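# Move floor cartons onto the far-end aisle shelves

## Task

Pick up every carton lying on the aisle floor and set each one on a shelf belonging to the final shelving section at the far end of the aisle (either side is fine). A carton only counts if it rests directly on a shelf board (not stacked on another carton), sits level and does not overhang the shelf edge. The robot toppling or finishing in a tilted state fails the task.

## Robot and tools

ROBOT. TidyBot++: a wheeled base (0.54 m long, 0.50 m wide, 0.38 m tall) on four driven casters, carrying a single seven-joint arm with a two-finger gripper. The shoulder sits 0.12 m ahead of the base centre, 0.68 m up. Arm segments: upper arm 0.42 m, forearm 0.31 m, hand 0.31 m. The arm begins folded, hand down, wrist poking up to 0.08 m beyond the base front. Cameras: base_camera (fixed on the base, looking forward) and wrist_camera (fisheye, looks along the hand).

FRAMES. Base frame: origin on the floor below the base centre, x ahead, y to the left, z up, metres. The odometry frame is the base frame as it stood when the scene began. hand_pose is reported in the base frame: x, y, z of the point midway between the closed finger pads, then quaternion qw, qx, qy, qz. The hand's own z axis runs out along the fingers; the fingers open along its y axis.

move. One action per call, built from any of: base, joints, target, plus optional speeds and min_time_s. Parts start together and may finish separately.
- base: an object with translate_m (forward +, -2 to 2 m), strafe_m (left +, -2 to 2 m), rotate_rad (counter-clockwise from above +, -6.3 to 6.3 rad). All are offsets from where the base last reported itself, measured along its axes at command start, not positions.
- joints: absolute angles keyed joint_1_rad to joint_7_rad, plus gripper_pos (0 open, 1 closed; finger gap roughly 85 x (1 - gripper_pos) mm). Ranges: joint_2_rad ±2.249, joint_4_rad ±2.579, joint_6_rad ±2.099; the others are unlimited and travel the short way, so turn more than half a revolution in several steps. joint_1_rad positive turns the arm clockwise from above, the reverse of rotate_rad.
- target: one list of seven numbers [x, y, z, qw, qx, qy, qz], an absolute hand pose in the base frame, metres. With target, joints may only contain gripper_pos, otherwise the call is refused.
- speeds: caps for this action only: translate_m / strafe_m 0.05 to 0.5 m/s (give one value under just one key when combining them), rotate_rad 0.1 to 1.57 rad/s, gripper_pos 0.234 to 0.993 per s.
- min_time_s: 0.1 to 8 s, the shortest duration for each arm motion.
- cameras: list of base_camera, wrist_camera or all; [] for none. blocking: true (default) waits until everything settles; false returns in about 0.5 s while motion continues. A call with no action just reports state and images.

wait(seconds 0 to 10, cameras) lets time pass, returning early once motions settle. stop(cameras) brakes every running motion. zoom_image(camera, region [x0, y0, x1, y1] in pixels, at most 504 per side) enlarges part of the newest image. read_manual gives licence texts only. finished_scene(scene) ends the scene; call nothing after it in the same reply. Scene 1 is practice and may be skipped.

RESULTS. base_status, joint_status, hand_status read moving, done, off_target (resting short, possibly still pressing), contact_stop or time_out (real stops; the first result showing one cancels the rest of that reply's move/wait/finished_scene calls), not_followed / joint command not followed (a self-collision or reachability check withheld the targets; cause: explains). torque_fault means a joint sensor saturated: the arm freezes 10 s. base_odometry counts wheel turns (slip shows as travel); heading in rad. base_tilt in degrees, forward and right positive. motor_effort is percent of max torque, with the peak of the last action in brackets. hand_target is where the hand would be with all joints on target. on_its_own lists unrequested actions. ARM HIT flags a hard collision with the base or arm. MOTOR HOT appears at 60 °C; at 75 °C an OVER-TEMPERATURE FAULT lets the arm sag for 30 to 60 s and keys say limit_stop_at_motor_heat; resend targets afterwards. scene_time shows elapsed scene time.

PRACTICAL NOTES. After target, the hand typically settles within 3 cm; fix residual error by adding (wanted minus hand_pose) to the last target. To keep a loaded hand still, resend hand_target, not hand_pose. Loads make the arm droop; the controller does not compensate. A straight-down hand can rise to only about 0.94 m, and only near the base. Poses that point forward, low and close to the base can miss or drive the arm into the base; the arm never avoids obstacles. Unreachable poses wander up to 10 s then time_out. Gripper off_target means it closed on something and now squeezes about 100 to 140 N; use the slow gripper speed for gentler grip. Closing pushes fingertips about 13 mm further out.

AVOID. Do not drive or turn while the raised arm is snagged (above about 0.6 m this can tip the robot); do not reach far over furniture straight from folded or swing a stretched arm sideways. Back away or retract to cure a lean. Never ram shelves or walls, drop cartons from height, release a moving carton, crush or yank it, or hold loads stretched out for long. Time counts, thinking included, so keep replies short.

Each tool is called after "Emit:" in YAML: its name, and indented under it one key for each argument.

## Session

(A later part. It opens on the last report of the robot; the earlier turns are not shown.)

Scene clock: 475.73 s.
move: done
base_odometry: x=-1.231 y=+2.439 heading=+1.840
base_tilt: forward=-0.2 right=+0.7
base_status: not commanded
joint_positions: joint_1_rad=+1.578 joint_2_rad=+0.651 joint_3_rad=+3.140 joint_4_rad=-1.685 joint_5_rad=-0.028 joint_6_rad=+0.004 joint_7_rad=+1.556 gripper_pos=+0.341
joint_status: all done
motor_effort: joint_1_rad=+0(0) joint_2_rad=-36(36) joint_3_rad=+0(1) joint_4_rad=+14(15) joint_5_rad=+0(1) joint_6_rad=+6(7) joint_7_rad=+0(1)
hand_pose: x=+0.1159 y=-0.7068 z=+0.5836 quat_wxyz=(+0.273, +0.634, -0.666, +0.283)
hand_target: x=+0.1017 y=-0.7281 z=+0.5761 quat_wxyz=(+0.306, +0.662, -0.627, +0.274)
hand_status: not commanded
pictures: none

Emit:
move:
  joints: {"joint_2_rad": 0.738, "joint_4_rad": -1.65, "joint_6_rad": 0.088}
  min_time_s: 2

Scene clock: 542.93 s.
move: done
base_odometry: x=-1.231 y=+2.439 heading=+1.840
base_tilt: forward=-0.2 right=+0.7
base_status: not commanded
joint_positions: joint_1_rad=+1.578 joint_2_rad=+0.687 joint_3_rad=+3.140 joint_4_rad=-1.685 joint_5_rad=-0.028 joint_6_rad=+0.039 joint_7_rad=+1.556 gripper_pos=+0.341
joint_status: all done
motor_effort: joint_1_rad=+0(0) joint_2_rad=-36(37) joint_3_rad=-1(1) joint_4_rad=+14(15) joint_5_rad=+0(1) joint_6_rad=+6(7) joint_7_rad=+0(1)
hand_pose: x=+0.1155 y=-0.7106 z=+0.5662 quat_wxyz=(+0.273, +0.634, -0.666, +0.283)
hand_target: x=+0.1021 y=-0.7302 z=+0.5564 quat_wxyz=(+0.304, +0.663, -0.628, +0.273)
hand_status: not commanded
pictures: none

Emit:
move:
  joints: {"joint_2_rad": 0.75, "joint_6_rad": 0.1}
  min_time_s: 1.5

Emit:
move:
  joints: {"joint_2_rad": 0.76, "joint_6_rad": 0.11}
  min_time_s: 1.5

Emit:
move:
  joints: {"joint_2_rad": 0.77, "joint_6_rad": 0.12}
  min_time_s: 1.5
  cameras: ["wrist_camera"]

Scene clock: 547.60 s.
move: done
base_odometry: x=-1.231 y=+2.439 heading=+1.840
base_tilt: forward=-0.2 right=+0.7
base_status: not commanded
joint_positions: joint_1_rad=+1.578 joint_2_rad=+0.692 joint_3_rad=+3.140 joint_4_rad=-1.684 joint_5_rad=-0.028 joint_6_rad=+0.052 joint_7_rad=+1.556 gripper_pos=+0.341
joint_status: all done
motor_effort: joint_1_rad=+0(0) joint_2_rad=-36(37) joint_3_rad=-1(1) joint_4_rad=+13(14) joint_5_rad=+0(1) joint_6_rad=+6(7) joint_7_rad=+0(0)
hand_pose: x=+0.1154 y=-0.7136 z=+0.5666 quat_wxyz=(+0.276, +0.632, -0.665, +0.286)
hand_target: x=+0.1022 y=-0.7311 z=+0.5504 quat_wxyz=(+0.304, +0.663, -0.627, +0.273)
hand_status: not commanded
pictures: none

Scene clock: 549.37 s.
move: done
base_odometry: x=-1.231 y=+2.439 heading=+1.840
base_tilt: forward=-0.2 right=+0.7
base_status: not commanded
joint_positions: joint_1_rad=+1.578 joint_2_rad=+0.696 joint_3_rad=+3.140 joint_4_rad=-1.681 joint_5_rad=-0.028 joint_6_rad=+0.063 joint_7_rad=+1.556 gripper_pos=+0.341
joint_status: all done
motor_effort: joint_1_rad=+0(0) joint_2_rad=-34(36) joint_3_rad=+0(1) joint_4_rad=+13(13) joint_5_rad=+1(1) joint_6_rad=+6(7) joint_7_rad=+0(0)
hand_pose: x=+0.1153 y=-0.7165 z=+0.5670 quat_wxyz=(+0.279, +0.631, -0.664, +0.289)
hand_target: x=+0.1023 y=-0.7319 z=+0.5454 quat_wxyz=(+0.304, +0.663, -0.627, +0.273)
hand_status: not commanded
pictures: none

Scene clock: 551.17 s.
move: done
base_odometry: x=-1.231 y=+2.439 heading=+1.840
base_tilt: forward=-0.2 right=+0.7
base_status: not commanded
joint_positions: joint_1_rad=+1.578 joint_2_rad=+0.701 joint_3_rad=+3.140 joint_4_rad=-1.679 joint_5_rad=-0.028 joint_6_rad=+0.074 joint_7_rad=+1.556 gripper_pos=+0.341
joint_status: all done
motor_effort: joint_1_rad=+0(1) joint_2_rad=-34(35) joint_3_rad=+0(1) joint_4_rad=+12(13) joint_5_rad=+0(1) joint_6_rad=+6(7) joint_7_rad=+0(0)
hand_pose: x=+0.1152 y=-0.7195 z=+0.5674 quat_wxyz=(+0.282, +0.630, -0.662, +0.292)
hand_target: x=+0.1024 y=-0.7326 z=+0.5404 quat_wxyz=(+0.304, +0.663, -0.627, +0.273)
hand_status: not commanded
wrist_camera: T_world_to_cam=[[-0.99777, 0.05591, -0.03654, 0.17565], [0.06477, 0.67617, -0.7339, 0.95097], [-0.01633, -0.73462, -0.67828, -0.00295]] pos_world=[0.11361, -0.655, 0.70233]

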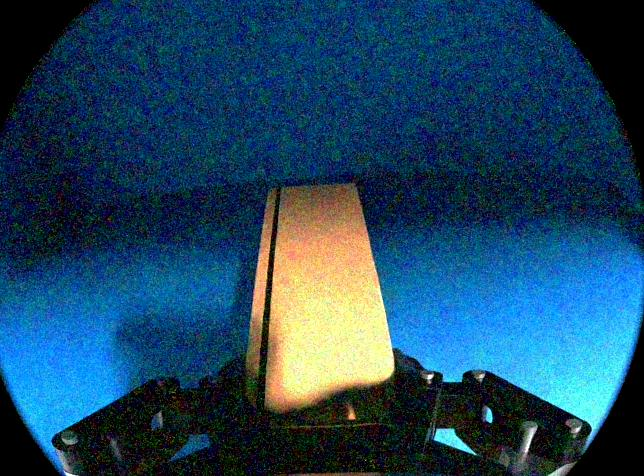

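Emit:
move:
  joints: {"gripper_pos": 0.0}
  speeds: {"gripper_pos": 0.234}
  cameras: ["wrist_camera"]

Scene clock: 559.03 s.
move: done
base_odometry: x=-1.231 y=+2.439 heading=+1.840
base_tilt: forward=-0.2 right=+0.7
base_status: not commanded
joint_positions: joint_1_rad=+1.579 joint_2_rad=+0.716 joint_3_rad=+3.140 joint_4_rad=-1.676 joint_5_rad=-0.028 joint_6_rad=+0.082 joint_7_rad=+1.556 gripper_pos=+0.000
joint_status: all done
motor_effort: joint_1_rad=+0(1) joint_2_rad=-36(37) joint_3_rad=+0(1) joint_4_rad=+13(13) joint_5_rad=+1(1) joint_6_rad=+6(6) joint_7_rad=+0(0)
hand_pose: x=+0.1143 y=-0.7203 z=+0.5591 quat_wxyz=(+0.281, +0.630, -0.663, +0.290)
hand_target: x=+0.1024 y=-0.7326 z=+0.5404 quat_wxyz=(+0.304, +0.663, -0.627, +0.273)
hand_status: not commanded
wrist_camera: T_world_to_cam=[[-0.9977, 0.05738, -0.03613, 0.17532], [0.06556, 0.68008, -0.7302, 0.94616], [-0.01733, -0.73089, -0.68227, -0.00422]] pos_world=[0.11282, -0.65661, 0.69434]

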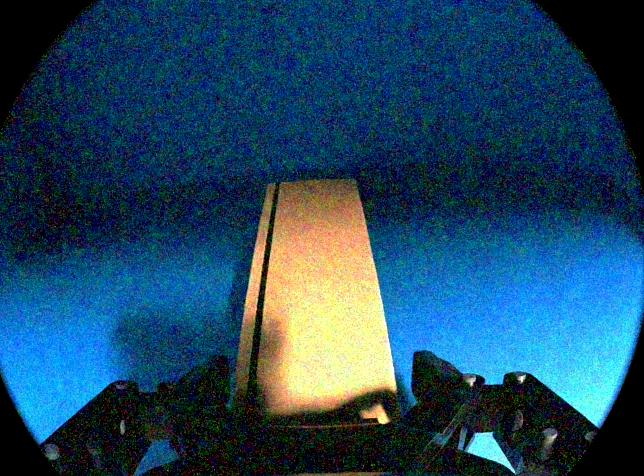

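Emit:
move:
  joints: {"joint_2_rad": 0.25, "joint_4_rad": -1.95, "joint_6_rad": -0.144}
  min_time_s: 3
  cameras: ["wrist_camera"]

Emit:
move:
  joints: {"joint_2_rad": -0.12, "joint_4_rad": -2.24, "joint_6_rad": -0.25}
  min_time_s: 3
  cameras: ["wrist_camera"]

Scene clock: 568.47 s.
move: done
base_odometry: x=-1.231 y=+2.439 heading=+1.840
base_tilt: forward=-0.2 right=+0.7
base_status: not commanded
joint_positions: joint_1_rad=+1.579 joint_2_rad=+0.294 joint_3_rad=+3.140 joint_4_rad=-1.925 joint_5_rad=-0.028 joint_6_rad=-0.094 joint_7_rad=+1.556 gripper_pos=+0.000
joint_status: all done
motor_effort: joint_1_rad=+0(1) joint_2_rad=-26(38) joint_3_rad=+0(1) joint_4_rad=+15(15) joint_5_rad=+0(1) joint_6_rad=+6(7) joint_7_rad=+0(1)
hand_pose: x=+0.1168 y=-0.6021 z=+0.6844 quat_wxyz=(+0.279, +0.631, -0.663, +0.291)
hand_target: x=+0.1029 y=-0.5809 z=+0.6871 quat_wxyz=(+0.291, +0.667, -0.636, +0.258)
hand_status: not commanded
wrist_camera: T_world_to_cam=[[-0.99781, 0.05356, -0.03885, 0.17516], [0.06498, 0.68193, -0.72853, 0.95719], [-0.01253, -0.72946, -0.68391, 0.16917]] pos_world=[0.11471, -0.53871, 0.81985]

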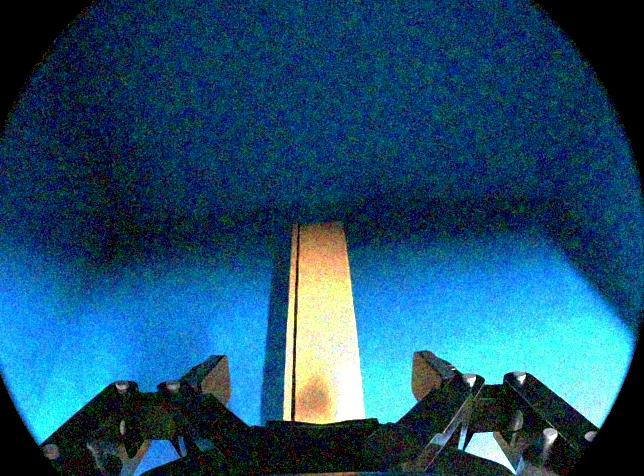

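Scene clock: 571.77 s.
move: done
base_odometry: x=-1.231 y=+2.439 heading=+1.840
base_tilt: forward=-0.2 right=+0.7
base_status: not commanded
joint_positions: joint_1_rad=+1.579 joint_2_rad=-0.084 joint_3_rad=+3.140 joint_4_rad=-2.215 joint_5_rad=-0.028 joint_6_rad=-0.201 joint_7_rad=+1.556 gripper_pos=+0.000
joint_status: all done
motor_effort: joint_1_rad=+0(0) joint_2_rad=-14(27) joint_3_rad=+1(1) joint_4_rad=+15(16) joint_5_rad=+0(1) joint_6_rad=+6(7) joint_7_rad=+0(1)
hand_pose: x=+0.1188 y=-0.4567 z=+0.7195 quat_wxyz=(+0.272, +0.634, -0.665, +0.285)
hand_target: x=+0.1056 y=-0.4347 z=+0.7124 quat_wxyz=(+0.282, +0.669, -0.641, +0.249)
hand_status: not commanded
wrist_camera: T_world_to_cam=[[-0.99789, 0.05179, -0.03917, 0.17019], [0.06419, 0.69541, -0.71574, 0.88054], [-0.00983, -0.71674, -0.69727, 0.31435]] pos_world=[0.1164, -0.39585, 0.85609]

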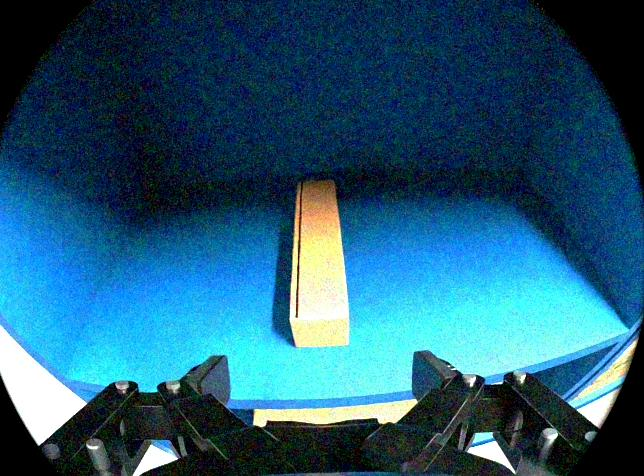

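Emit:
move:
  joints: {"joint_2_rad": -0.16, "joint_4_rad": -2.2, "joint_6_rad": -0.9}
  min_time_s: 2

Emit:
move:
  joints: {"joint_1_rad": 0.0}
  min_time_s: 3
  cameras: ["wrist_camera"]

Emit:
move:
  base: {"translate_m": -0.9}
  speeds: {"translate_m": 0.25}
  cameras: ["all"]

Scene clock: 585.57 s.
move: done
base_odometry: x=-1.231 y=+2.439 heading=+1.840
base_tilt: forward=-0.2 right=+0.7
base_status: not commanded
joint_positions: joint_1_rad=+1.579 joint_2_rad=-0.124 joint_3_rad=+3.140 joint_4_rad=-2.215 joint_5_rad=-0.028 joint_6_rad=-0.855 joint_7_rad=+1.556 gripper_pos=+0.000
joint_status: all done
motor_effort: joint_1_rad=+0(0) joint_2_rad=-10(14) joint_3_rad=+0(1) joint_4_rad=+13(16) joint_5_rad=+0(1) joint_6_rad=+1(6) joint_7_rad=+0(1)
hand_pose: x=+0.1249 y=-0.2815 z=+0.6379 quat_wxyz=(+0.061, +0.690, -0.717, +0.077)
hand_target: x=+0.1040 y=-0.2755 z=+0.6502 quat_wxyz=(+0.083, +0.715, -0.692, +0.058)
hand_status: not commanded
pictures: none

Scene clock: 588.87 s.
move: done
base_odometry: x=-1.231 y=+2.439 heading=+1.840
base_tilt: forward=-0.2 right=+0.7
base_status: not commanded
joint_positions: joint_1_rad=+0.012 joint_2_rad=-0.124 joint_3_rad=+3.140 joint_4_rad=-2.215 joint_5_rad=-0.028 joint_6_rad=-0.856 joint_7_rad=+1.556 gripper_pos=+0.000
joint_status: all done
motor_effort: joint_1_rad=+0(2) joint_2_rad=-10(11) joint_3_rad=+0(1) joint_4_rad=+13(14) joint_5_rad=+0(1) joint_6_rad=+1(2) joint_7_rad=+0(1)
hand_pose: x=+0.4002 y=+0.0050 z=+0.6378 quat_wxyz=(-0.012, +0.995, -0.021, +0.097)
hand_target: x=+0.3948 y=-0.0097 z=+0.6502 quat_wxyz=(+0.017, +0.994, +0.026, +0.100)
hand_status: not commanded
wrist_camera: T_world_to_cam=[[-0.0576, -0.99814, -0.01974, 0.04036], [-0.98144, 0.06024, -0.18206, 0.56412], [0.18291, 0.00889, -0.98309, 0.69257]] pos_world=[0.4293, 0.00015, 0.78436]

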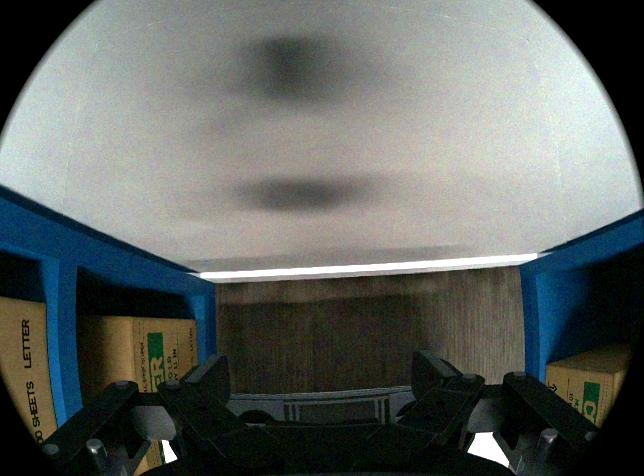

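Scene clock: 593.33 s.
move: done
base_odometry: x=-0.992 y=+1.571 heading=+1.840
base_tilt: forward=-0.2 right=+0.7
base_status: done
joint_positions: joint_1_rad=+0.010 joint_2_rad=-0.136 joint_3_rad=+3.140 joint_4_rad=-2.215 joint_5_rad=-0.028 joint_6_rad=-0.861 joint_7_rad=+1.556 gripper_pos=+0.000
joint_status: not commanded
motor_effort: joint_1_rad=+0(1) joint_2_rad=-10(12) joint_3_rad=+0(1) joint_4_rad=+13(15) joint_5_rad=+0(1) joint_6_rad=+2(2) joint_7_rad=+0(0)
hand_pose: x=+0.3991 y=+0.0053 z=+0.6408 quat_wxyz=(-0.012, +0.995, -0.020, +0.100)
hand_target: x=+0.3948 y=-0.0097 z=+0.6502 quat_wxyz=(+0.017, +0.994, +0.026, +0.100)
hand_status: not commanded
pictures: base_camera, wrist_camera
wrist_camera: T_world_to_cam=[[-0.05606, -0.99823, -0.02005, 0.04039], [-0.98029, 0.05884, -0.1886, 0.56727], [0.18944, 0.00909, -0.98185, 0.69243]] pos_world=[0.42718, 0.00065, 0.78766]

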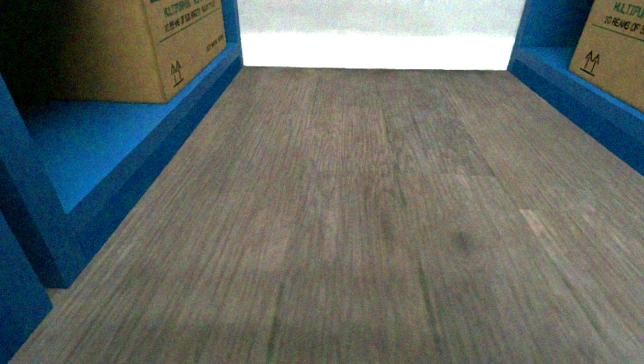

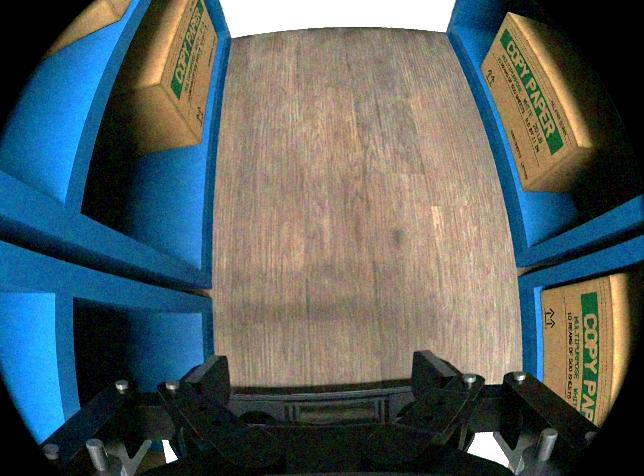

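Emit:
move:
  base: {"translate_m": -0.9}
  speeds: {"translate_m": 0.25}
  cameras: ["all"]

Scene clock: 600.47 s.
move: done
base_odometry: x=-0.753 y=+0.703 heading=+1.840
base_tilt: forward=-0.1 right=+0.7
base_status: done
joint_positions: joint_1_rad=+0.010 joint_2_rad=-0.138 joint_3_rad=+3.140 joint_4_rad=-2.215 joint_5_rad=-0.028 joint_6_rad=-0.863 joint_7_rad=+1.556 gripper_pos=+0.000
joint_status: not commanded
motor_effort: joint_1_rad=+0(0) joint_2_rad=-10(12) joint_3_rad=+0(1) joint_4_rad=+13(14) joint_5_rad=+0(1) joint_6_rad=+2(2) joint_7_rad=+0(1)
hand_pose: x=+0.3988 y=+0.0054 z=+0.6415 quat_wxyz=(-0.012, +0.995, -0.020, +0.101)
hand_target: x=+0.3948 y=-0.0097 z=+0.6502 quat_wxyz=(+0.017, +0.994, +0.026, +0.100)
hand_status: not commanded
pictures: base_camera, wrist_camera
wrist_camera: T_world_to_cam=[[-0.05593, -0.99823, -0.02012, 0.04038], [-0.98001, 0.05874, -0.1901, 0.56807], [0.19095, 0.00909, -0.98156, 0.69232]] pos_world=[0.42678, 0.00065, 0.78836]

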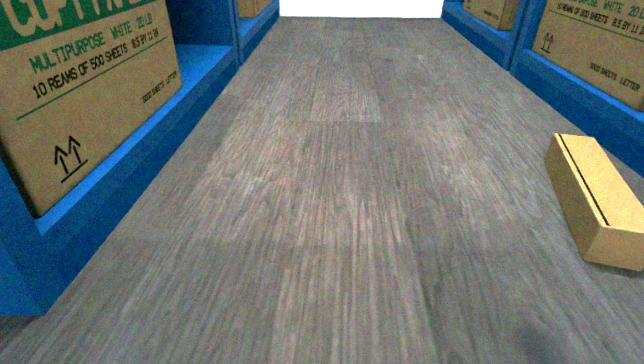

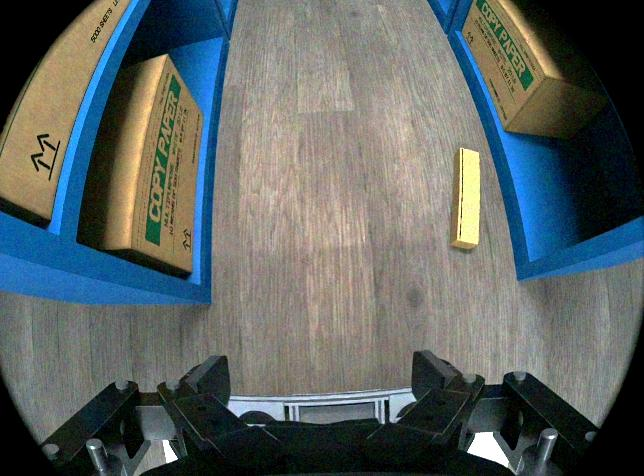

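Emit:
zoom_image:
  camera: "wrist_camera"
  region: [420, 120, 540, 290]

Scaled by 2.965.

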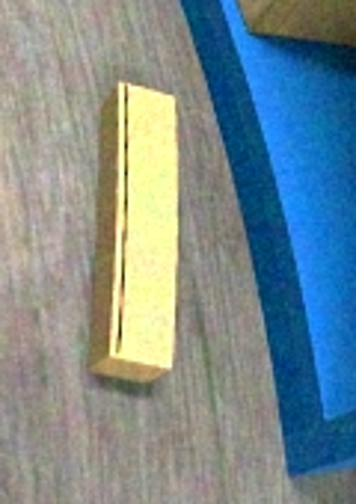

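Emit:
move:
  base: {"strafe_m": -0.245}

Emit:
move:
  joints: {"joint_1_rad": 0.25, "joint_2_rad": 1.46, "joint_4_rad": -1.83, "joint_6_rad": 0.985}
  min_time_s: 4
  cameras: ["all"]

Scene clock: 615.00 s.
move: done
base_odometry: x=-0.517 y=+0.768 heading=+1.839
base_tilt: forward=-0.2 right=+0.7
base_status: done
joint_positions: joint_1_rad=+0.008 joint_2_rad=-0.138 joint_3_rad=+3.143 joint_4_rad=-2.215 joint_5_rad=-0.027 joint_6_rad=-0.863 joint_7_rad=+1.556 gripper_pos=+0.000
joint_status: not commanded
motor_effort: joint_1_rad=+0(1) joint_2_rad=-10(10) joint_3_rad=+1(1) joint_4_rad=+13(14) joint_5_rad=+0(1) joint_6_rad=+2(2) joint_7_rad=+0(1)
hand_pose: x=+0.3989 y=+0.0049 z=+0.6415 quat_wxyz=(-0.011, +0.995, -0.020, +0.101)
hand_target: x=+0.3948 y=-0.0097 z=+0.6502 quat_wxyz=(+0.017, +0.994, +0.026, +0.100)
hand_status: not commanded
pictures: none

Scene clock: 619.63 s.
move: done
base_odometry: x=-0.517 y=+0.768 heading=+1.839
base_tilt: forward=-0.2 right=+0.7
base_status: not commanded
joint_positions: joint_1_rad=+0.239 joint_2_rad=+1.417 joint_3_rad=+3.143 joint_4_rad=-1.853 joint_5_rad=-0.027 joint_6_rad=+0.937 joint_7_rad=+1.556 gripper_pos=+0.000
joint_status: all done
motor_effort: joint_1_rad=+0(2) joint_2_rad=-36(38) joint_3_rad=-1(1) joint_4_rad=+2(14) joint_5_rad=+1(1) joint_6_rad=+6(6) joint_7_rad=+0(1)
hand_pose: x=+0.7010 y=-0.1479 z=+0.2193 quat_wxyz=(+0.051, +0.911, -0.127, +0.390)
hand_target: x=+0.7044 y=-0.1431 z=+0.2087 quat_wxyz=(+0.053, +0.910, -0.079, +0.403)
hand_status: not commanded
pictures: base_camera, wrist_camera
wrist_camera: T_world_to_cam=[[-0.29081, -0.95672, -0.01067, 0.06443], [-0.6661, 0.21045, -0.71556, 0.71055], [0.68684, -0.20099, -0.69847, -0.21925]] pos_world=[0.64262, -0.13196, 0.35599]

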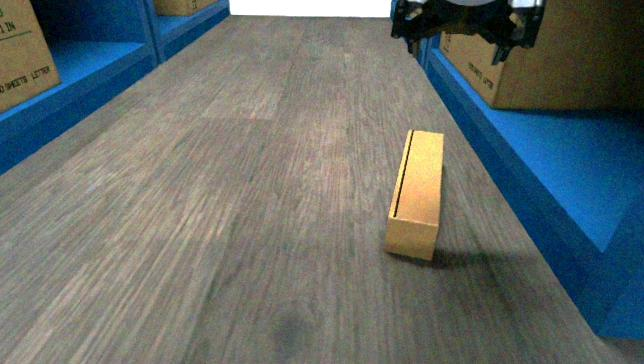

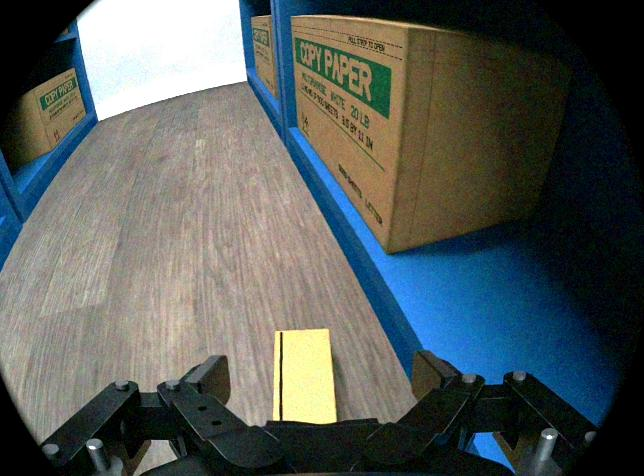

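Emit:
zoom_image:
  camera: "wrist_camera"
  region: [240, 250, 500, 476]

Scaled by 1.938.

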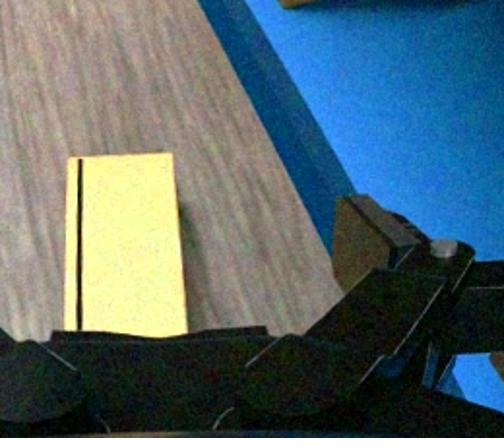

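Emit:
move:
  joints: {"joint_1_rad": 0.215, "joint_2_rad": 1.715, "joint_4_rad": -1.567, "joint_6_rad": 0.98}
  min_time_s: 3
  cameras: ["wrist_camera"]

Scene clock: 635.03 s.
move: done
base_odometry: x=-0.517 y=+0.768 heading=+1.839
base_tilt: forward=-0.2 right=+0.7
base_status: not commanded
joint_positions: joint_1_rad=+0.227 joint_2_rad=+1.664 joint_3_rad=+3.143 joint_4_rad=-1.590 joint_5_rad=-0.027 joint_6_rad=+0.939 joint_7_rad=+1.556 gripper_pos=+0.000
joint_status: all done
motor_effort: joint_1_rad=+0(1) joint_2_rad=-36(37) joint_3_rad=+0(1) joint_4_rad=+2(3) joint_5_rad=+1(1) joint_6_rad=+6(7) joint_7_rad=+0(1)
hand_pose: x=+0.7143 y=-0.1440 z=+0.1192 quat_wxyz=(+0.050, +0.908, -0.122, +0.398)
hand_target: x=+0.7104 y=-0.1224 z=+0.1021 quat_wxyz=(+0.046, +0.911, -0.062, +0.405)
hand_status: not commanded
wrist_camera: T_world_to_cam=[[-0.27934, -0.96012, -0.01167, 0.06243], [-0.65581, 0.19965, -0.72805, 0.63956], [0.70134, -0.19572, -0.68543, -0.30872]] pos_world=[0.65338, -0.12818, 0.25476]

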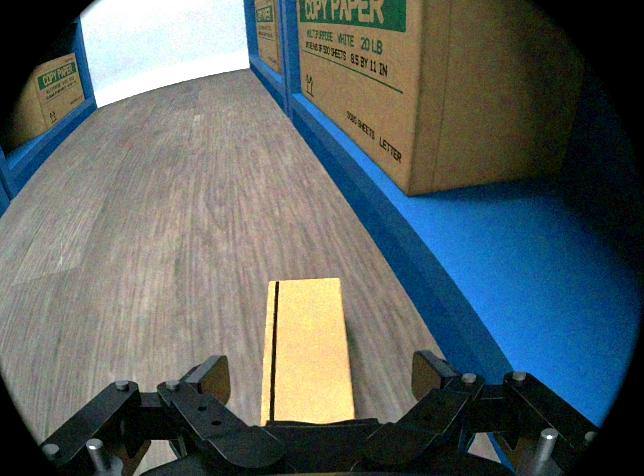

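Emit:
move:
  joints: {"joint_1_rad": 0.2, "joint_2_rad": 1.85, "joint_4_rad": -1.41, "joint_6_rad": 0.84}
  min_time_s: 3
  cameras: ["wrist_camera"]

Scene clock: 642.17 s.
move: done
base_odometry: x=-0.517 y=+0.768 heading=+1.839
base_tilt: forward=-0.2 right=+0.7
base_status: not commanded
joint_positions: joint_1_rad=+0.213 joint_2_rad=+1.798 joint_3_rad=+3.143 joint_4_rad=-1.434 joint_5_rad=-0.027 joint_6_rad=+0.890 joint_7_rad=+1.556 gripper_pos=+0.000
joint_status: all done
motor_effort: joint_1_rad=+0(2) joint_2_rad=-36(38) joint_3_rad=+0(1) joint_4_rad=+2(3) joint_5_rad=+0(1) joint_6_rad=+6(7) joint_7_rad=+0(1)
hand_pose: x=+0.7090 y=-0.1334 z=+0.0570 quat_wxyz=(+0.045, +0.914, -0.116, +0.387)
hand_target: x=+0.6815 y=-0.1082 z=+0.0198 quat_wxyz=(+0.037, +0.934, -0.056, +0.351)
hand_status: not commanded
wrist_camera: T_world_to_cam=[[-0.26558, -0.96402, -0.01155, 0.06017], [-0.67687, 0.19498, -0.70981, 0.60191], [0.68652, -0.1807, -0.7043, -0.33186]] pos_world=[0.65122, -0.11932, 0.19421]

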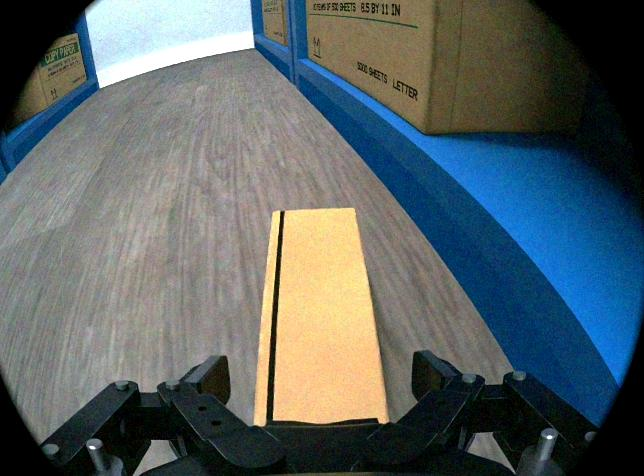

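Emit:
move:
  joints: {"joint_2_rad": 1.916, "joint_4_rad": -1.337, "joint_6_rad": 0.833}
  min_time_s: 2
  cameras: ["wrist_camera"]

Scene clock: 648.73 s.
move: done
base_odometry: x=-0.517 y=+0.768 heading=+1.839
base_tilt: forward=-0.1 right=+0.7
base_status: not commanded
joint_positions: joint_1_rad=+0.213 joint_2_rad=+1.864 joint_3_rad=+3.143 joint_4_rad=-1.361 joint_5_rad=-0.027 joint_6_rad=+0.883 joint_7_rad=+1.556 gripper_pos=+0.000
joint_status: all done
motor_effort: joint_1_rad=+0(0) joint_2_rad=-35(37) joint_3_rad=-1(1) joint_4_rad=+2(3) joint_5_rad=+0(1) joint_6_rad=+6(7) joint_7_rad=+0(0)
hand_pose: x=+0.7040 y=-0.1322 z=+0.0299 quat_wxyz=(+0.045, +0.914, -0.116, +0.387)
hand_target: x=+0.6753 y=-0.1068 z=-0.0068 quat_wxyz=(+0.037, +0.934, -0.056, +0.351)
hand_status: not commanded
wrist_camera: T_world_to_cam=[[-0.26552, -0.96403, -0.01174, 0.05961], [-0.67732, 0.19519, -0.70932, 0.57945], [0.6861, -0.18039, -0.70478, -0.34692]] pos_world=[0.64632, -0.11822, 0.16721]

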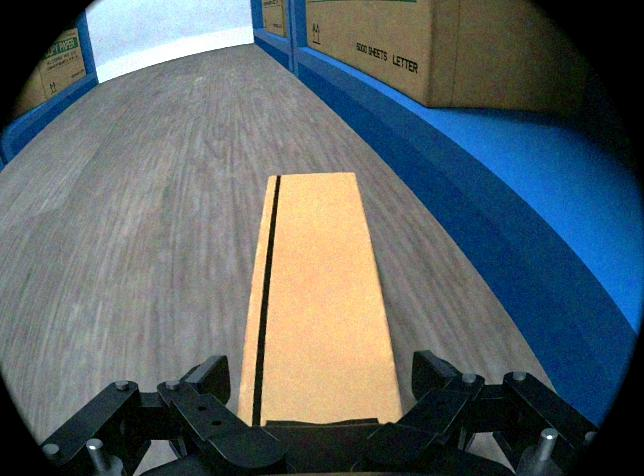

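Emit:
move:
  joints: {"gripper_pos": 0.3}
  speeds: {"gripper_pos": 0.234}

Emit:
move:
  joints: {"gripper_pos": 0.345}
  speeds: {"gripper_pos": 0.234}

Emit:
move:
  joints: {"joint_2_rad": 1.46, "joint_4_rad": -1.83, "joint_6_rad": 0.985}
  min_time_s: 3
  cameras: ["wrist_camera"]

Scene clock: 653.17 s.
move: done
base_odometry: x=-0.517 y=+0.768 heading=+1.839
base_tilt: forward=-0.2 right=+0.7
base_status: not commanded
joint_positions: joint_1_rad=+0.212 joint_2_rad=+1.864 joint_3_rad=+3.143 joint_4_rad=-1.361 joint_5_rad=-0.027 joint_6_rad=+0.883 joint_7_rad=+1.556 gripper_pos=+0.297
joint_status: all done
motor_effort: joint_1_rad=+0(0) joint_2_rad=-33(36) joint_3_rad=-1(1) joint_4_rad=+2(3) joint_5_rad=+1(1) joint_6_rad=+5(6) joint_7_rad=+0(0)
hand_pose: x=+0.7042 y=-0.1320 z=+0.0300 quat_wxyz=(+0.045, +0.914, -0.116, +0.387)
hand_target: x=+0.6753 y=-0.1068 z=-0.0068 quat_wxyz=(+0.037, +0.934, -0.056, +0.351)
hand_status: not commanded
pictures: none

Scene clock: 654.47 s.
move: done
base_odometry: x=-0.517 y=+0.768 heading=+1.839
base_tilt: forward=-0.2 right=+0.7
base_status: not commanded
joint_positions: joint_1_rad=+0.212 joint_2_rad=+1.864 joint_3_rad=+3.143 joint_4_rad=-1.360 joint_5_rad=-0.027 joint_6_rad=+0.883 joint_7_rad=+1.556 gripper_pos=+0.341
joint_status: all done
motor_effort: joint_1_rad=+0(0) joint_2_rad=-30(34) joint_3_rad=-1(1) joint_4_rad=+3(3) joint_5_rad=+0(1) joint_6_rad=+2(5) joint_7_rad=+0(0)
hand_pose: x=+0.7044 y=-0.1315 z=+0.0300 quat_wxyz=(+0.045, +0.914, -0.115, +0.387)
hand_target: x=+0.6753 y=-0.1068 z=-0.0068 quat_wxyz=(+0.037, +0.934, -0.056, +0.351)
hand_status: not commanded
pictures: none

Scene clock: 657.80 s.
move: done
base_odometry: x=-0.517 y=+0.768 heading=+1.839
base_tilt: forward=-0.2 right=+0.7
base_status: not commanded
joint_positions: joint_1_rad=+0.212 joint_2_rad=+1.515 joint_3_rad=+3.143 joint_4_rad=-1.812 joint_5_rad=-0.027 joint_6_rad=+0.937 joint_7_rad=+1.556 gripper_pos=+0.341
joint_status: all done
motor_effort: joint_1_rad=+0(1) joint_2_rad=-35(37) joint_3_rad=-1(1) joint_4_rad=+1(3) joint_5_rad=+0(1) joint_6_rad=+6(6) joint_7_rad=+0(1)
hand_pose: x=+0.6793 y=-0.1265 z=+0.1687 quat_wxyz=(+0.044, +0.923, -0.116, +0.364)
hand_target: x=+0.7108 y=-0.1137 z=+0.2087 quat_wxyz=(+0.043, +0.912, -0.057, +0.404)
hand_status: not commanded
wrist_camera: T_world_to_cam=[[-0.26496, -0.96423, -0.00742, 0.05898], [-0.71032, 0.20038, -0.67476, 0.67727], [0.65211, -0.17351, -0.738, -0.20166]] pos_world=[0.6282, -0.11384, 0.30861]

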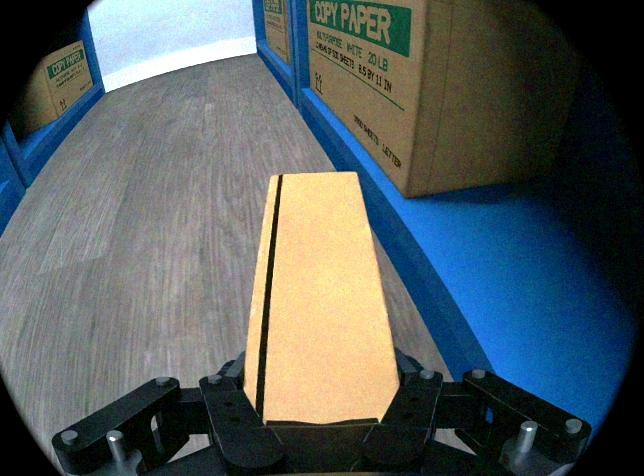

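Emit:
move:
  joints: {"joint_1_rad": 0.0, "joint_2_rad": -0.12, "joint_4_rad": -2.24, "joint_6_rad": -0.95}
  min_time_s: 4

Emit:
move:
  base: {"strafe_m": 0.215}
  cameras: ["all"]

Scene clock: 667.57 s.
move: done
base_odometry: x=-0.517 y=+0.768 heading=+1.839
base_tilt: forward=-0.2 right=+0.7
base_status: not commanded
joint_positions: joint_1_rad=+0.013 joint_2_rad=-0.089 joint_3_rad=+3.143 joint_4_rad=-2.217 joint_5_rad=-0.027 joint_6_rad=-0.906 joint_7_rad=+1.556 gripper_pos=+0.341
joint_status: all done
motor_effort: joint_1_rad=+0(2) joint_2_rad=-11(38) joint_3_rad=+0(1) joint_4_rad=+13(13) joint_5_rad=+0(1) joint_6_rad=+1(7) joint_7_rad=+0(1)
hand_pose: x=+0.3821 y=+0.0041 z=+0.6252 quat_wxyz=(-0.011, +0.998, -0.022, +0.054)
hand_target: x=+0.3591 y=-0.0097 z=+0.6251 quat_wxyz=(+0.015, +0.999, +0.026, +0.035)
hand_status: not commanded
pictures: none

Scene clock: 669.27 s.
move: done
base_odometry: x=-0.724 y=+0.711 heading=+1.839
base_tilt: forward=-0.2 right=+0.7
base_status: done
joint_positions: joint_1_rad=+0.007 joint_2_rad=-0.089 joint_3_rad=+3.143 joint_4_rad=-2.217 joint_5_rad=-0.026 joint_6_rad=-0.908 joint_7_rad=+1.556 gripper_pos=+0.341
joint_status: not commanded
motor_effort: joint_1_rad=+0(1) joint_2_rad=-11(12) joint_3_rad=+0(1) joint_4_rad=+13(13) joint_5_rad=+0(1) joint_6_rad=+1(1) joint_7_rad=+0(0)
hand_pose: x=+0.3814 y=+0.0057 z=+0.6252 quat_wxyz=(-0.011, +0.998, -0.019, +0.053)
hand_target: x=+0.3591 y=-0.0097 z=+0.6251 quat_wxyz=(+0.015, +0.999, +0.026, +0.035)
hand_status: not commanded
pictures: base_camera, wrist_camera
wrist_camera: T_world_to_cam=[[-0.05465, -0.99839, -0.01514, 0.03572], [-0.99398, 0.05584, -0.0943, 0.4933], [0.09499, 0.00989, -0.99543, 0.72487]] pos_world=[0.42343, 0.00094, 0.76862]

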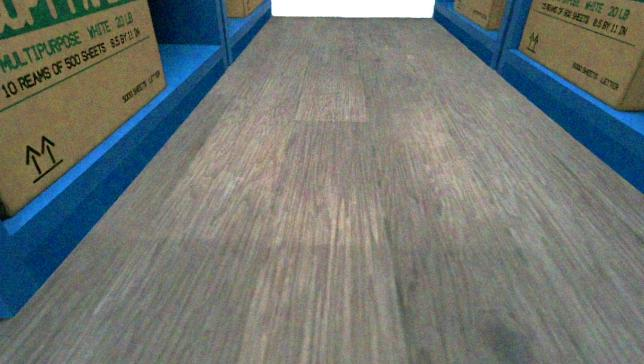

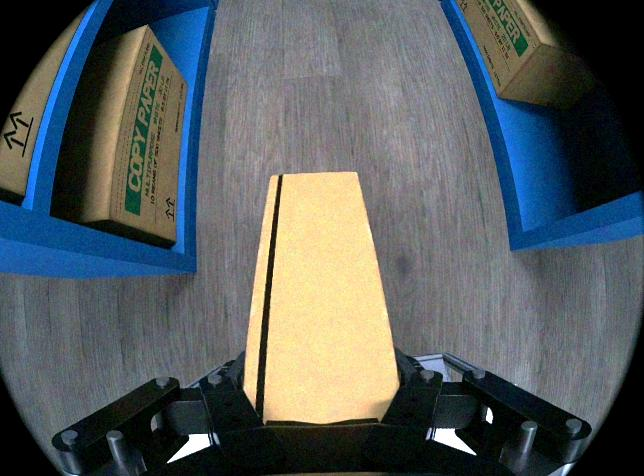

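Emit:
move:
  base: {"translate_m": 1.58}
  speeds: {"translate_m": 0.25}
  cameras: ["all"]

Emit:
move:
  joints: {"joint_1_rad": 1.59}
  min_time_s: 4
  cameras: ["wrist_camera"]

Emit:
move:
  joints: {"joint_2_rad": -0.21, "joint_4_rad": -1.777, "joint_6_rad": -1.5}
  min_time_s: 3
  cameras: ["wrist_camera"]

Emit:
move:
  joints: {"joint_2_rad": -0.08, "joint_4_rad": -2.21, "joint_6_rad": -0.2}
  min_time_s: 4
  cameras: ["wrist_camera"]

Scene clock: 682.70 s.
move: done
base_odometry: x=-1.143 y=+2.235 heading=+1.839
base_tilt: forward=-0.2 right=+0.7
base_status: done
joint_positions: joint_1_rad=+0.007 joint_2_rad=-0.093 joint_3_rad=+3.143 joint_4_rad=-2.220 joint_5_rad=-0.026 joint_6_rad=-0.912 joint_7_rad=+1.556 gripper_pos=+0.341
joint_status: not commanded
motor_effort: joint_1_rad=+0(0) joint_2_rad=-11(12) joint_3_rad=+0(1) joint_4_rad=+13(14) joint_5_rad=+0(1) joint_6_rad=+1(2) joint_7_rad=+0(1)
hand_pose: x=+0.3788 y=+0.0057 z=+0.6252 quat_wxyz=(-0.011, +0.998, -0.019, +0.051)
hand_target: x=+0.3591 y=-0.0097 z=+0.6251 quat_wxyz=(+0.015, +0.999, +0.026, +0.035)
hand_status: not commanded
pictures: base_camera, wrist_camera
wrist_camera: T_world_to_cam=[[-0.05469, -0.99839, -0.01507, 0.03567], [-0.99426, 0.05584, -0.09129, 0.48902], [0.09199, 0.00999, -0.99571, 0.72645]] pos_world=[0.42133, 0.00104, 0.76852]

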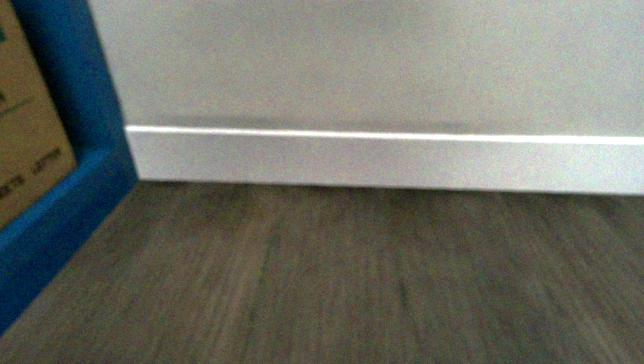

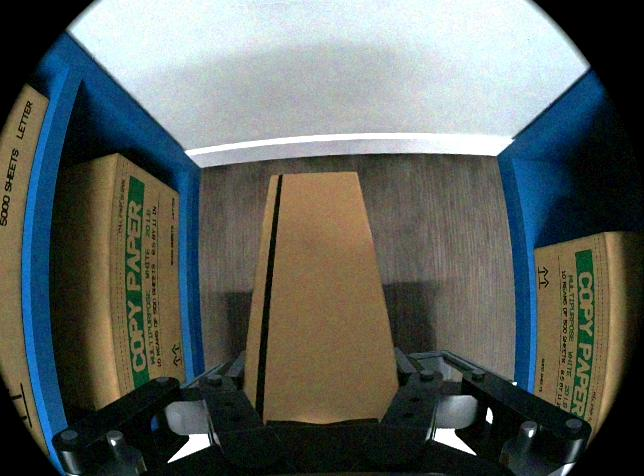

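Scene clock: 687.00 s.
move: done
base_odometry: x=-1.143 y=+2.235 heading=+1.839
base_tilt: forward=-0.2 right=+0.7
base_status: not commanded
joint_positions: joint_1_rad=+1.578 joint_2_rad=-0.093 joint_3_rad=+3.143 joint_4_rad=-2.220 joint_5_rad=-0.026 joint_6_rad=-0.912 joint_7_rad=+1.556 gripper_pos=+0.341
joint_status: all done
motor_effort: joint_1_rad=+0(2) joint_2_rad=-11(11) joint_3_rad=+0(1) joint_4_rad=+13(13) joint_5_rad=+0(1) joint_6_rad=+1(1) joint_7_rad=+0(1)
hand_pose: x=+0.1245 y=-0.2598 z=+0.6252 quat_wxyz=(+0.029, +0.692, -0.720, +0.044)
hand_target: x=+0.1047 y=-0.2399 z=+0.6251 quat_wxyz=(+0.036, +0.718, -0.695, +0.014)
hand_status: not commanded
wrist_camera: T_world_to_cam=[[-0.99834, 0.05559, -0.01505, 0.14792], [0.05674, 0.99421, -0.09127, 0.36393], [0.00989, -0.09197, -0.99571, 0.73623]] pos_world=[0.11974, -0.30233, 0.76852]

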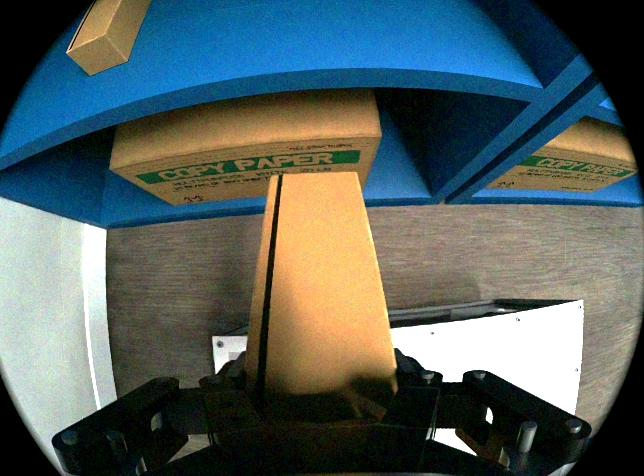

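Scene clock: 690.30 s.
move: done
base_odometry: x=-1.143 y=+2.235 heading=+1.839
base_tilt: forward=-0.2 right=+0.7
base_status: not commanded
joint_positions: joint_1_rad=+1.578 joint_2_rad=-0.175 joint_3_rad=+3.143 joint_4_rad=-1.811 joint_5_rad=-0.026 joint_6_rad=-1.457 joint_7_rad=+1.556 gripper_pos=+0.341
joint_status: all done
motor_effort: joint_1_rad=+0(1) joint_2_rad=-10(11) joint_3_rad=+0(1) joint_4_rad=+15(15) joint_5_rad=+0(1) joint_6_rad=+1(1) joint_7_rad=+0(1)
hand_pose: x=+0.1261 y=-0.2558 z=+0.7649 quat_wxyz=(+0.008, +0.698, -0.716, +0.027)
hand_target: x=+0.1021 y=-0.2496 z=+0.7843 quat_wxyz=(+0.039, +0.711, -0.702, +0.013)
hand_status: not commanded
wrist_camera: T_world_to_cam=[[-0.99893, 0.04292, -0.01737, 0.15006], [0.04356, 0.99833, -0.03784, 0.33435], [0.01572, -0.03855, -0.99913, 0.89126]] pos_world=[0.12133, -0.30588, 0.90574]

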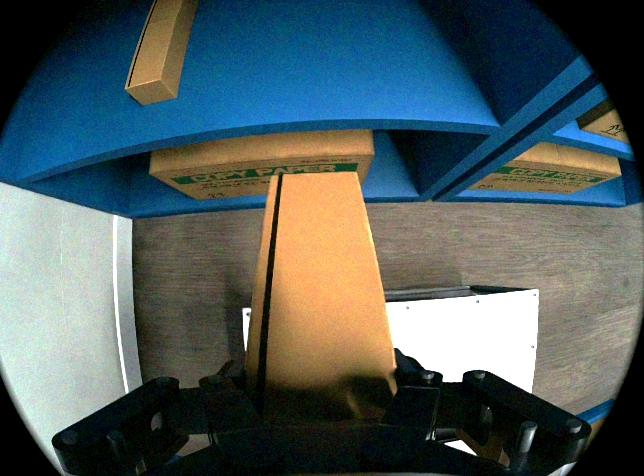

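Scene clock: 694.93 s.
move: done
base_odometry: x=-1.143 y=+2.235 heading=+1.839
base_tilt: forward=-0.2 right=+0.7
base_status: not commanded
joint_positions: joint_1_rad=+1.578 joint_2_rad=-0.113 joint_3_rad=+3.143 joint_4_rad=-2.186 joint_5_rad=-0.026 joint_6_rad=-0.250 joint_7_rad=+1.556 gripper_pos=+0.341
joint_status: all done
motor_effort: joint_1_rad=+0(1) joint_2_rad=-14(14) joint_3_rad=+0(1) joint_4_rad=+16(17) joint_5_rad=+0(1) joint_6_rad=+7(7) joint_7_rad=+0(1)
hand_pose: x=+0.1182 y=-0.4557 z=+0.7360 quat_wxyz=(+0.275, +0.633, -0.664, +0.288)
hand_target: x=+0.1054 y=-0.4586 z=+0.7202 quat_wxyz=(+0.295, +0.664, -0.635, +0.262)
hand_status: not commanded
wrist_camera: T_world_to_cam=[[-0.99792, 0.05124, -0.03898, 0.16972], [0.06358, 0.68912, -0.72186, 0.8934], [-0.01012, -0.72284, -0.69095, 0.3192]] pos_world=[0.1158, -0.39363, 0.87207]

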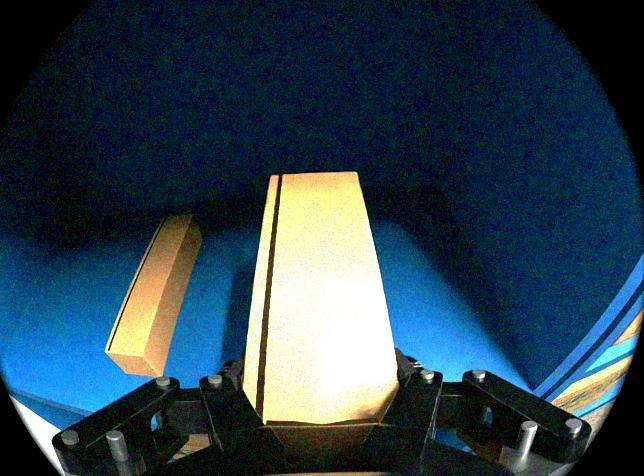

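Emit:
move:
  joints: {"joint_2_rad": 0.63, "joint_4_rad": -1.67, "joint_6_rad": -0.006}
  min_time_s: 4
  cameras: ["wrist_camera"]

Emit:
move:
  joints: {"joint_2_rad": 0.701, "joint_4_rad": -1.675, "joint_6_rad": 0.053}
  min_time_s: 3

Scene clock: 702.33 s.
move: done
base_odometry: x=-1.143 y=+2.235 heading=+1.839
base_tilt: forward=-0.2 right=+0.7
base_status: not commanded
joint_positions: joint_1_rad=+1.578 joint_2_rad=+0.588 joint_3_rad=+3.143 joint_4_rad=-1.705 joint_5_rad=-0.026 joint_6_rad=-0.055 joint_7_rad=+1.556 gripper_pos=+0.341
joint_status: all done
motor_effort: joint_1_rad=+0(1) joint_2_rad=-34(37) joint_3_rad=+0(1) joint_4_rad=+14(17) joint_5_rad=+0(1) joint_6_rad=+6(8) joint_7_rad=+0(1)
hand_pose: x=+0.1146 y=-0.6911 z=+0.6056 quat_wxyz=(+0.269, +0.636, -0.668, +0.278)
hand_target: x=+0.1013 y=-0.7130 z=+0.6035 quat_wxyz=(+0.303, +0.663, -0.629, +0.270)
hand_status: not commanded
wrist_camera: T_world_to_cam=[[-0.99786, 0.05608, -0.03376, 0.17334], [0.06357, 0.70712, -0.70423, 0.96345], [-0.01562, -0.70486, -0.70917, 0.08289]] pos_world=[0.11301, -0.63257, 0.74312]

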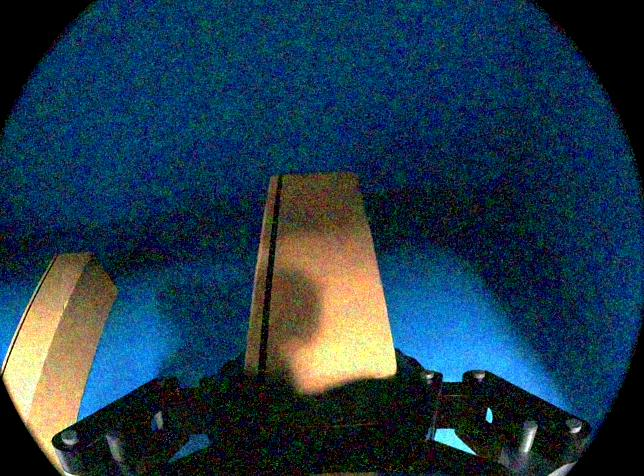

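Scene clock: 705.63 s.
move: done
base_odometry: x=-1.143 y=+2.235 heading=+1.839
base_tilt: forward=-0.2 right=+0.7
base_status: not commanded
joint_positions: joint_1_rad=+1.578 joint_2_rad=+0.652 joint_3_rad=+3.143 joint_4_rad=-1.705 joint_5_rad=-0.026 joint_6_rad=+0.004 joint_7_rad=+1.556 gripper_pos=+0.341
joint_status: all done
motor_effort: joint_1_rad=+0(1) joint_2_rad=-36(37) joint_3_rad=-1(1) joint_4_rad=+14(15) joint_5_rad=+0(1) joint_6_rad=+6(7) joint_7_rad=+0(1)
hand_pose: x=+0.1140 y=-0.6981 z=+0.5743 quat_wxyz=(+0.268, +0.637, -0.669, +0.276)
hand_target: x=+0.1019 y=-0.7164 z=+0.5639 quat_wxyz=(+0.296, +0.666, -0.631, +0.266)
hand_status: not commanded
pictures: none

Emit:
move:
  joints: {"joint_2_rad": 0.712, "joint_6_rad": 0.073}
  min_time_s: 1.5

Emit:
move:
  joints: {"joint_2_rad": 0.722, "joint_6_rad": 0.083}
  min_time_s: 1.5

Emit:
move:
  joints: {"joint_2_rad": 0.732, "joint_6_rad": 0.09}
  min_time_s: 1.5

Scene clock: 712.03 s.
move: done
base_odometry: x=-1.143 y=+2.235 heading=+1.839
base_tilt: forward=-0.2 right=+0.7
base_status: not commanded
joint_positions: joint_1_rad=+1.578 joint_2_rad=+0.662 joint_3_rad=+3.143 joint_4_rad=-1.705 joint_5_rad=-0.026 joint_6_rad=+0.024 joint_7_rad=+1.556 gripper_pos=+0.341
joint_status: all done
motor_effort: joint_1_rad=+0(0) joint_2_rad=-36(37) joint_3_rad=+0(1) joint_4_rad=+14(14) joint_5_rad=+0(1) joint_6_rad=+6(7) joint_7_rad=+0(0)
hand_pose: x=+0.1138 y=-0.7013 z=+0.5718 quat_wxyz=(+0.271, +0.635, -0.667, +0.279)
hand_target: x=+0.1021 y=-0.7193 z=+0.5606 quat_wxyz=(+0.299, +0.665, -0.630, +0.269)
hand_status: not commanded
pictures: none

Scene clock: 713.83 s.
move: done
base_odometry: x=-1.143 y=+2.235 heading=+1.839
base_tilt: forward=-0.2 right=+0.7
base_status: not commanded
joint_positions: joint_1_rad=+1.578 joint_2_rad=+0.672 joint_3_rad=+3.143 joint_4_rad=-1.705 joint_5_rad=-0.026 joint_6_rad=+0.034 joint_7_rad=+1.556 gripper_pos=+0.341
joint_status: all done
motor_effort: joint_1_rad=+0(0) joint_2_rad=-36(37) joint_3_rad=+0(1) joint_4_rad=+13(14) joint_5_rad=+0(1) joint_6_rad=+6(7) joint_7_rad=+0(0)
hand_pose: x=+0.1138 y=-0.7024 z=+0.5671 quat_wxyz=(+0.271, +0.635, -0.667, +0.279)
hand_target: x=+0.1022 y=-0.7202 z=+0.5557 quat_wxyz=(+0.299, +0.665, -0.630, +0.269)
hand_status: not commanded
pictures: none

Scene clock: 715.63 s.
move: done
base_odometry: x=-1.143 y=+2.235 heading=+1.839
base_tilt: forward=-0.2 right=+0.7
base_status: not commanded
joint_positions: joint_1_rad=+1.578 joint_2_rad=+0.678 joint_3_rad=+3.143 joint_4_rad=-1.705 joint_5_rad=-0.026 joint_6_rad=+0.041 joint_7_rad=+1.556 gripper_pos=+0.341
joint_status: all done
motor_effort: joint_1_rad=+0(0) joint_2_rad=-36(37) joint_3_rad=-1(1) joint_4_rad=+13(14) joint_5_rad=+0(1) joint_6_rad=+6(7) joint_7_rad=+0(1)
hand_pose: x=+0.1137 y=-0.7033 z=+0.5642 quat_wxyz=(+0.271, +0.635, -0.667, +0.279)
hand_target: x=+0.1023 y=-0.7204 z=+0.5501 quat_wxyz=(+0.298, +0.665, -0.630, +0.268)
hand_status: not commanded
pictures: none

Emit:
move:
  joints: {"joint_2_rad": 0.742, "joint_6_rad": 0.097}
  min_time_s: 1.5

Emit:
move:
  joints: {"joint_2_rad": 0.752, "joint_6_rad": 0.1}
  min_time_s: 1.5

Scene clock: 720.60 s.
move: done
base_odometry: x=-1.143 y=+2.235 heading=+1.839
base_tilt: forward=-0.2 right=+0.7
base_status: not commanded
joint_positions: joint_1_rad=+1.578 joint_2_rad=+0.681 joint_3_rad=+3.143 joint_4_rad=-1.705 joint_5_rad=-0.026 joint_6_rad=+0.050 joint_7_rad=+1.556 gripper_pos=+0.341
joint_status: all done
motor_effort: joint_1_rad=+0(0) joint_2_rad=-34(37) joint_3_rad=+0(1) joint_4_rad=+13(13) joint_5_rad=+0(1) joint_6_rad=+6(7) joint_7_rad=+0(0)
hand_pose: x=+0.1136 y=-0.7048 z=+0.5642 quat_wxyz=(+0.273, +0.634, -0.667, +0.281)
hand_target: x=+0.1023 y=-0.7205 z=+0.5445 quat_wxyz=(+0.297, +0.666, -0.630, +0.267)
hand_status: not commanded
pictures: none

Scene clock: 722.40 s.
move: done
base_odometry: x=-1.143 y=+2.235 heading=+1.839
base_tilt: forward=-0.2 right=+0.7
base_status: not commanded
joint_positions: joint_1_rad=+1.578 joint_2_rad=+0.684 joint_3_rad=+3.143 joint_4_rad=-1.704 joint_5_rad=-0.026 joint_6_rad=+0.055 joint_7_rad=+1.556 gripper_pos=+0.341
joint_status: all done
motor_effort: joint_1_rad=+0(0) joint_2_rad=-33(35) joint_3_rad=-1(1) joint_4_rad=+12(13) joint_5_rad=+0(1) joint_6_rad=+6(7) joint_7_rad=+0(0)
hand_pose: x=+0.1136 y=-0.7062 z=+0.5640 quat_wxyz=(+0.275, +0.634, -0.666, +0.282)
hand_target: x=+0.1024 y=-0.7197 z=+0.5380 quat_wxyz=(+0.295, +0.667, -0.631, +0.265)
hand_status: not commanded
pictures: none

Contact. Release.

Emit:
move:
  joints: {"gripper_pos": 0.0}
  speeds: {"gripper_pos": 0.234}

Emit:
move:
  joints: {"joint_2_rad": 0.24, "joint_4_rad": -1.96, "joint_6_rad": -0.144}
  min_time_s: 3
  cameras: ["wrist_camera"]

Emit:
move:
  joints: {"joint_2_rad": -0.12, "joint_4_rad": -2.24, "joint_6_rad": -0.25}
  min_time_s: 3
  cameras: ["wrist_camera"]

Scene clock: 728.17 s.
move: done
base_odometry: x=-1.143 y=+2.235 heading=+1.839
base_tilt: forward=-0.2 right=+0.7
base_status: not commanded
joint_positions: joint_1_rad=+1.578 joint_2_rad=+0.693 joint_3_rad=+3.143 joint_4_rad=-1.701 joint_5_rad=-0.026 joint_6_rad=+0.062 joint_7_rad=+1.556 gripper_pos=+0.000
joint_status: all done
motor_effort: joint_1_rad=+0(1) joint_2_rad=-35(35) joint_3_rad=-1(1) joint_4_rad=+13(13) joint_5_rad=+0(1) joint_6_rad=+5(6) joint_7_rad=+0(1)
hand_pose: x=+0.1134 y=-0.7080 z=+0.5605 quat_wxyz=(+0.275, +0.634, -0.666, +0.282)
hand_target: x=+0.1024 y=-0.7197 z=+0.5380 quat_wxyz=(+0.295, +0.667, -0.631, +0.265)
hand_status: not commanded
pictures: none

Scene clock: 731.50 s.
move: done
base_odometry: x=-1.143 y=+2.235 heading=+1.839
base_tilt: forward=-0.2 right=+0.7
base_status: not commanded
joint_positions: joint_1_rad=+1.578 joint_2_rad=+0.284 joint_3_rad=+3.143 joint_4_rad=-1.934 joint_5_rad=-0.026 joint_6_rad=-0.094 joint_7_rad=+1.556 gripper_pos=+0.000
joint_status: all done
motor_effort: joint_1_rad=+0(1) joint_2_rad=-26(37) joint_3_rad=+0(1) joint_4_rad=+15(15) joint_5_rad=+0(1) joint_6_rad=+6(7) joint_7_rad=+0(1)
hand_pose: x=+0.1156 y=-0.5981 z=+0.6858 quat_wxyz=(+0.280, +0.631, -0.663, +0.290)
hand_target: x=+0.1030 y=-0.5769 z=+0.6881 quat_wxyz=(+0.291, +0.667, -0.636, +0.258)
hand_status: not commanded
wrist_camera: T_world_to_cam=[[-0.99786, 0.05433, -0.03649, 0.17268], [0.06377, 0.68166, -0.72888, 0.95575], [-0.01472, -0.72965, -0.68367, 0.17292]] pos_world=[0.11391, -0.53471, 0.82115]

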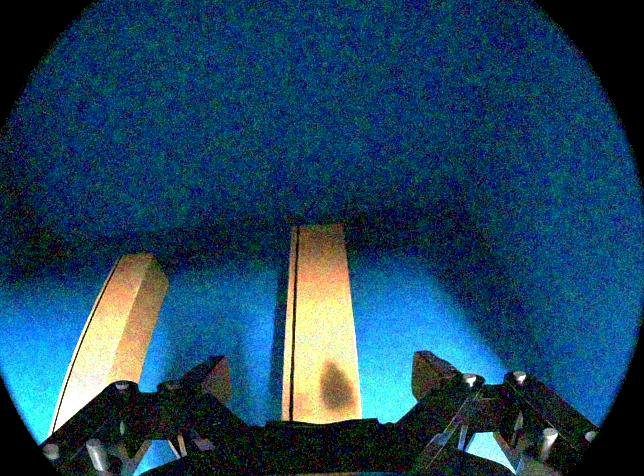

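Scene clock: 734.80 s.
move: done
base_odometry: x=-1.143 y=+2.235 heading=+1.839
base_tilt: forward=-0.2 right=+0.7
base_status: not commanded
joint_positions: joint_1_rad=+1.578 joint_2_rad=-0.084 joint_3_rad=+3.143 joint_4_rad=-2.214 joint_5_rad=-0.026 joint_6_rad=-0.201 joint_7_rad=+1.556 gripper_pos=+0.000
joint_status: all done
motor_effort: joint_1_rad=+0(0) joint_2_rad=-14(27) joint_3_rad=+0(1) joint_4_rad=+15(17) joint_5_rad=+0(1) joint_6_rad=+6(7) joint_7_rad=+0(1)
hand_pose: x=+0.1177 y=-0.4568 z=+0.7195 quat_wxyz=(+0.273, +0.634, -0.665, +0.285)
hand_target: x=+0.1056 y=-0.4347 z=+0.7123 quat_wxyz=(+0.282, +0.669, -0.641, +0.249)
hand_status: not commanded
wrist_camera: T_world_to_cam=[[-0.99789, 0.05272, -0.03783, 0.16861], [0.06388, 0.69545, -0.71573, 0.88063], [-0.01142, -0.71664, -0.69735, 0.31464]] pos_world=[0.1156, -0.39585, 0.85609]

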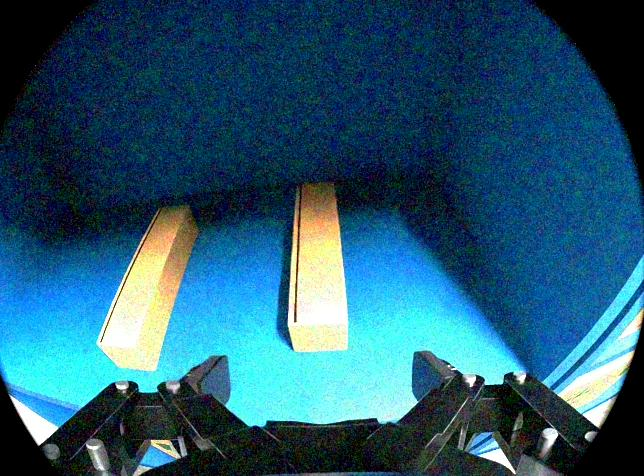

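Emit:
finished_scene:
  scene: 1

The scene is finished: the task was done.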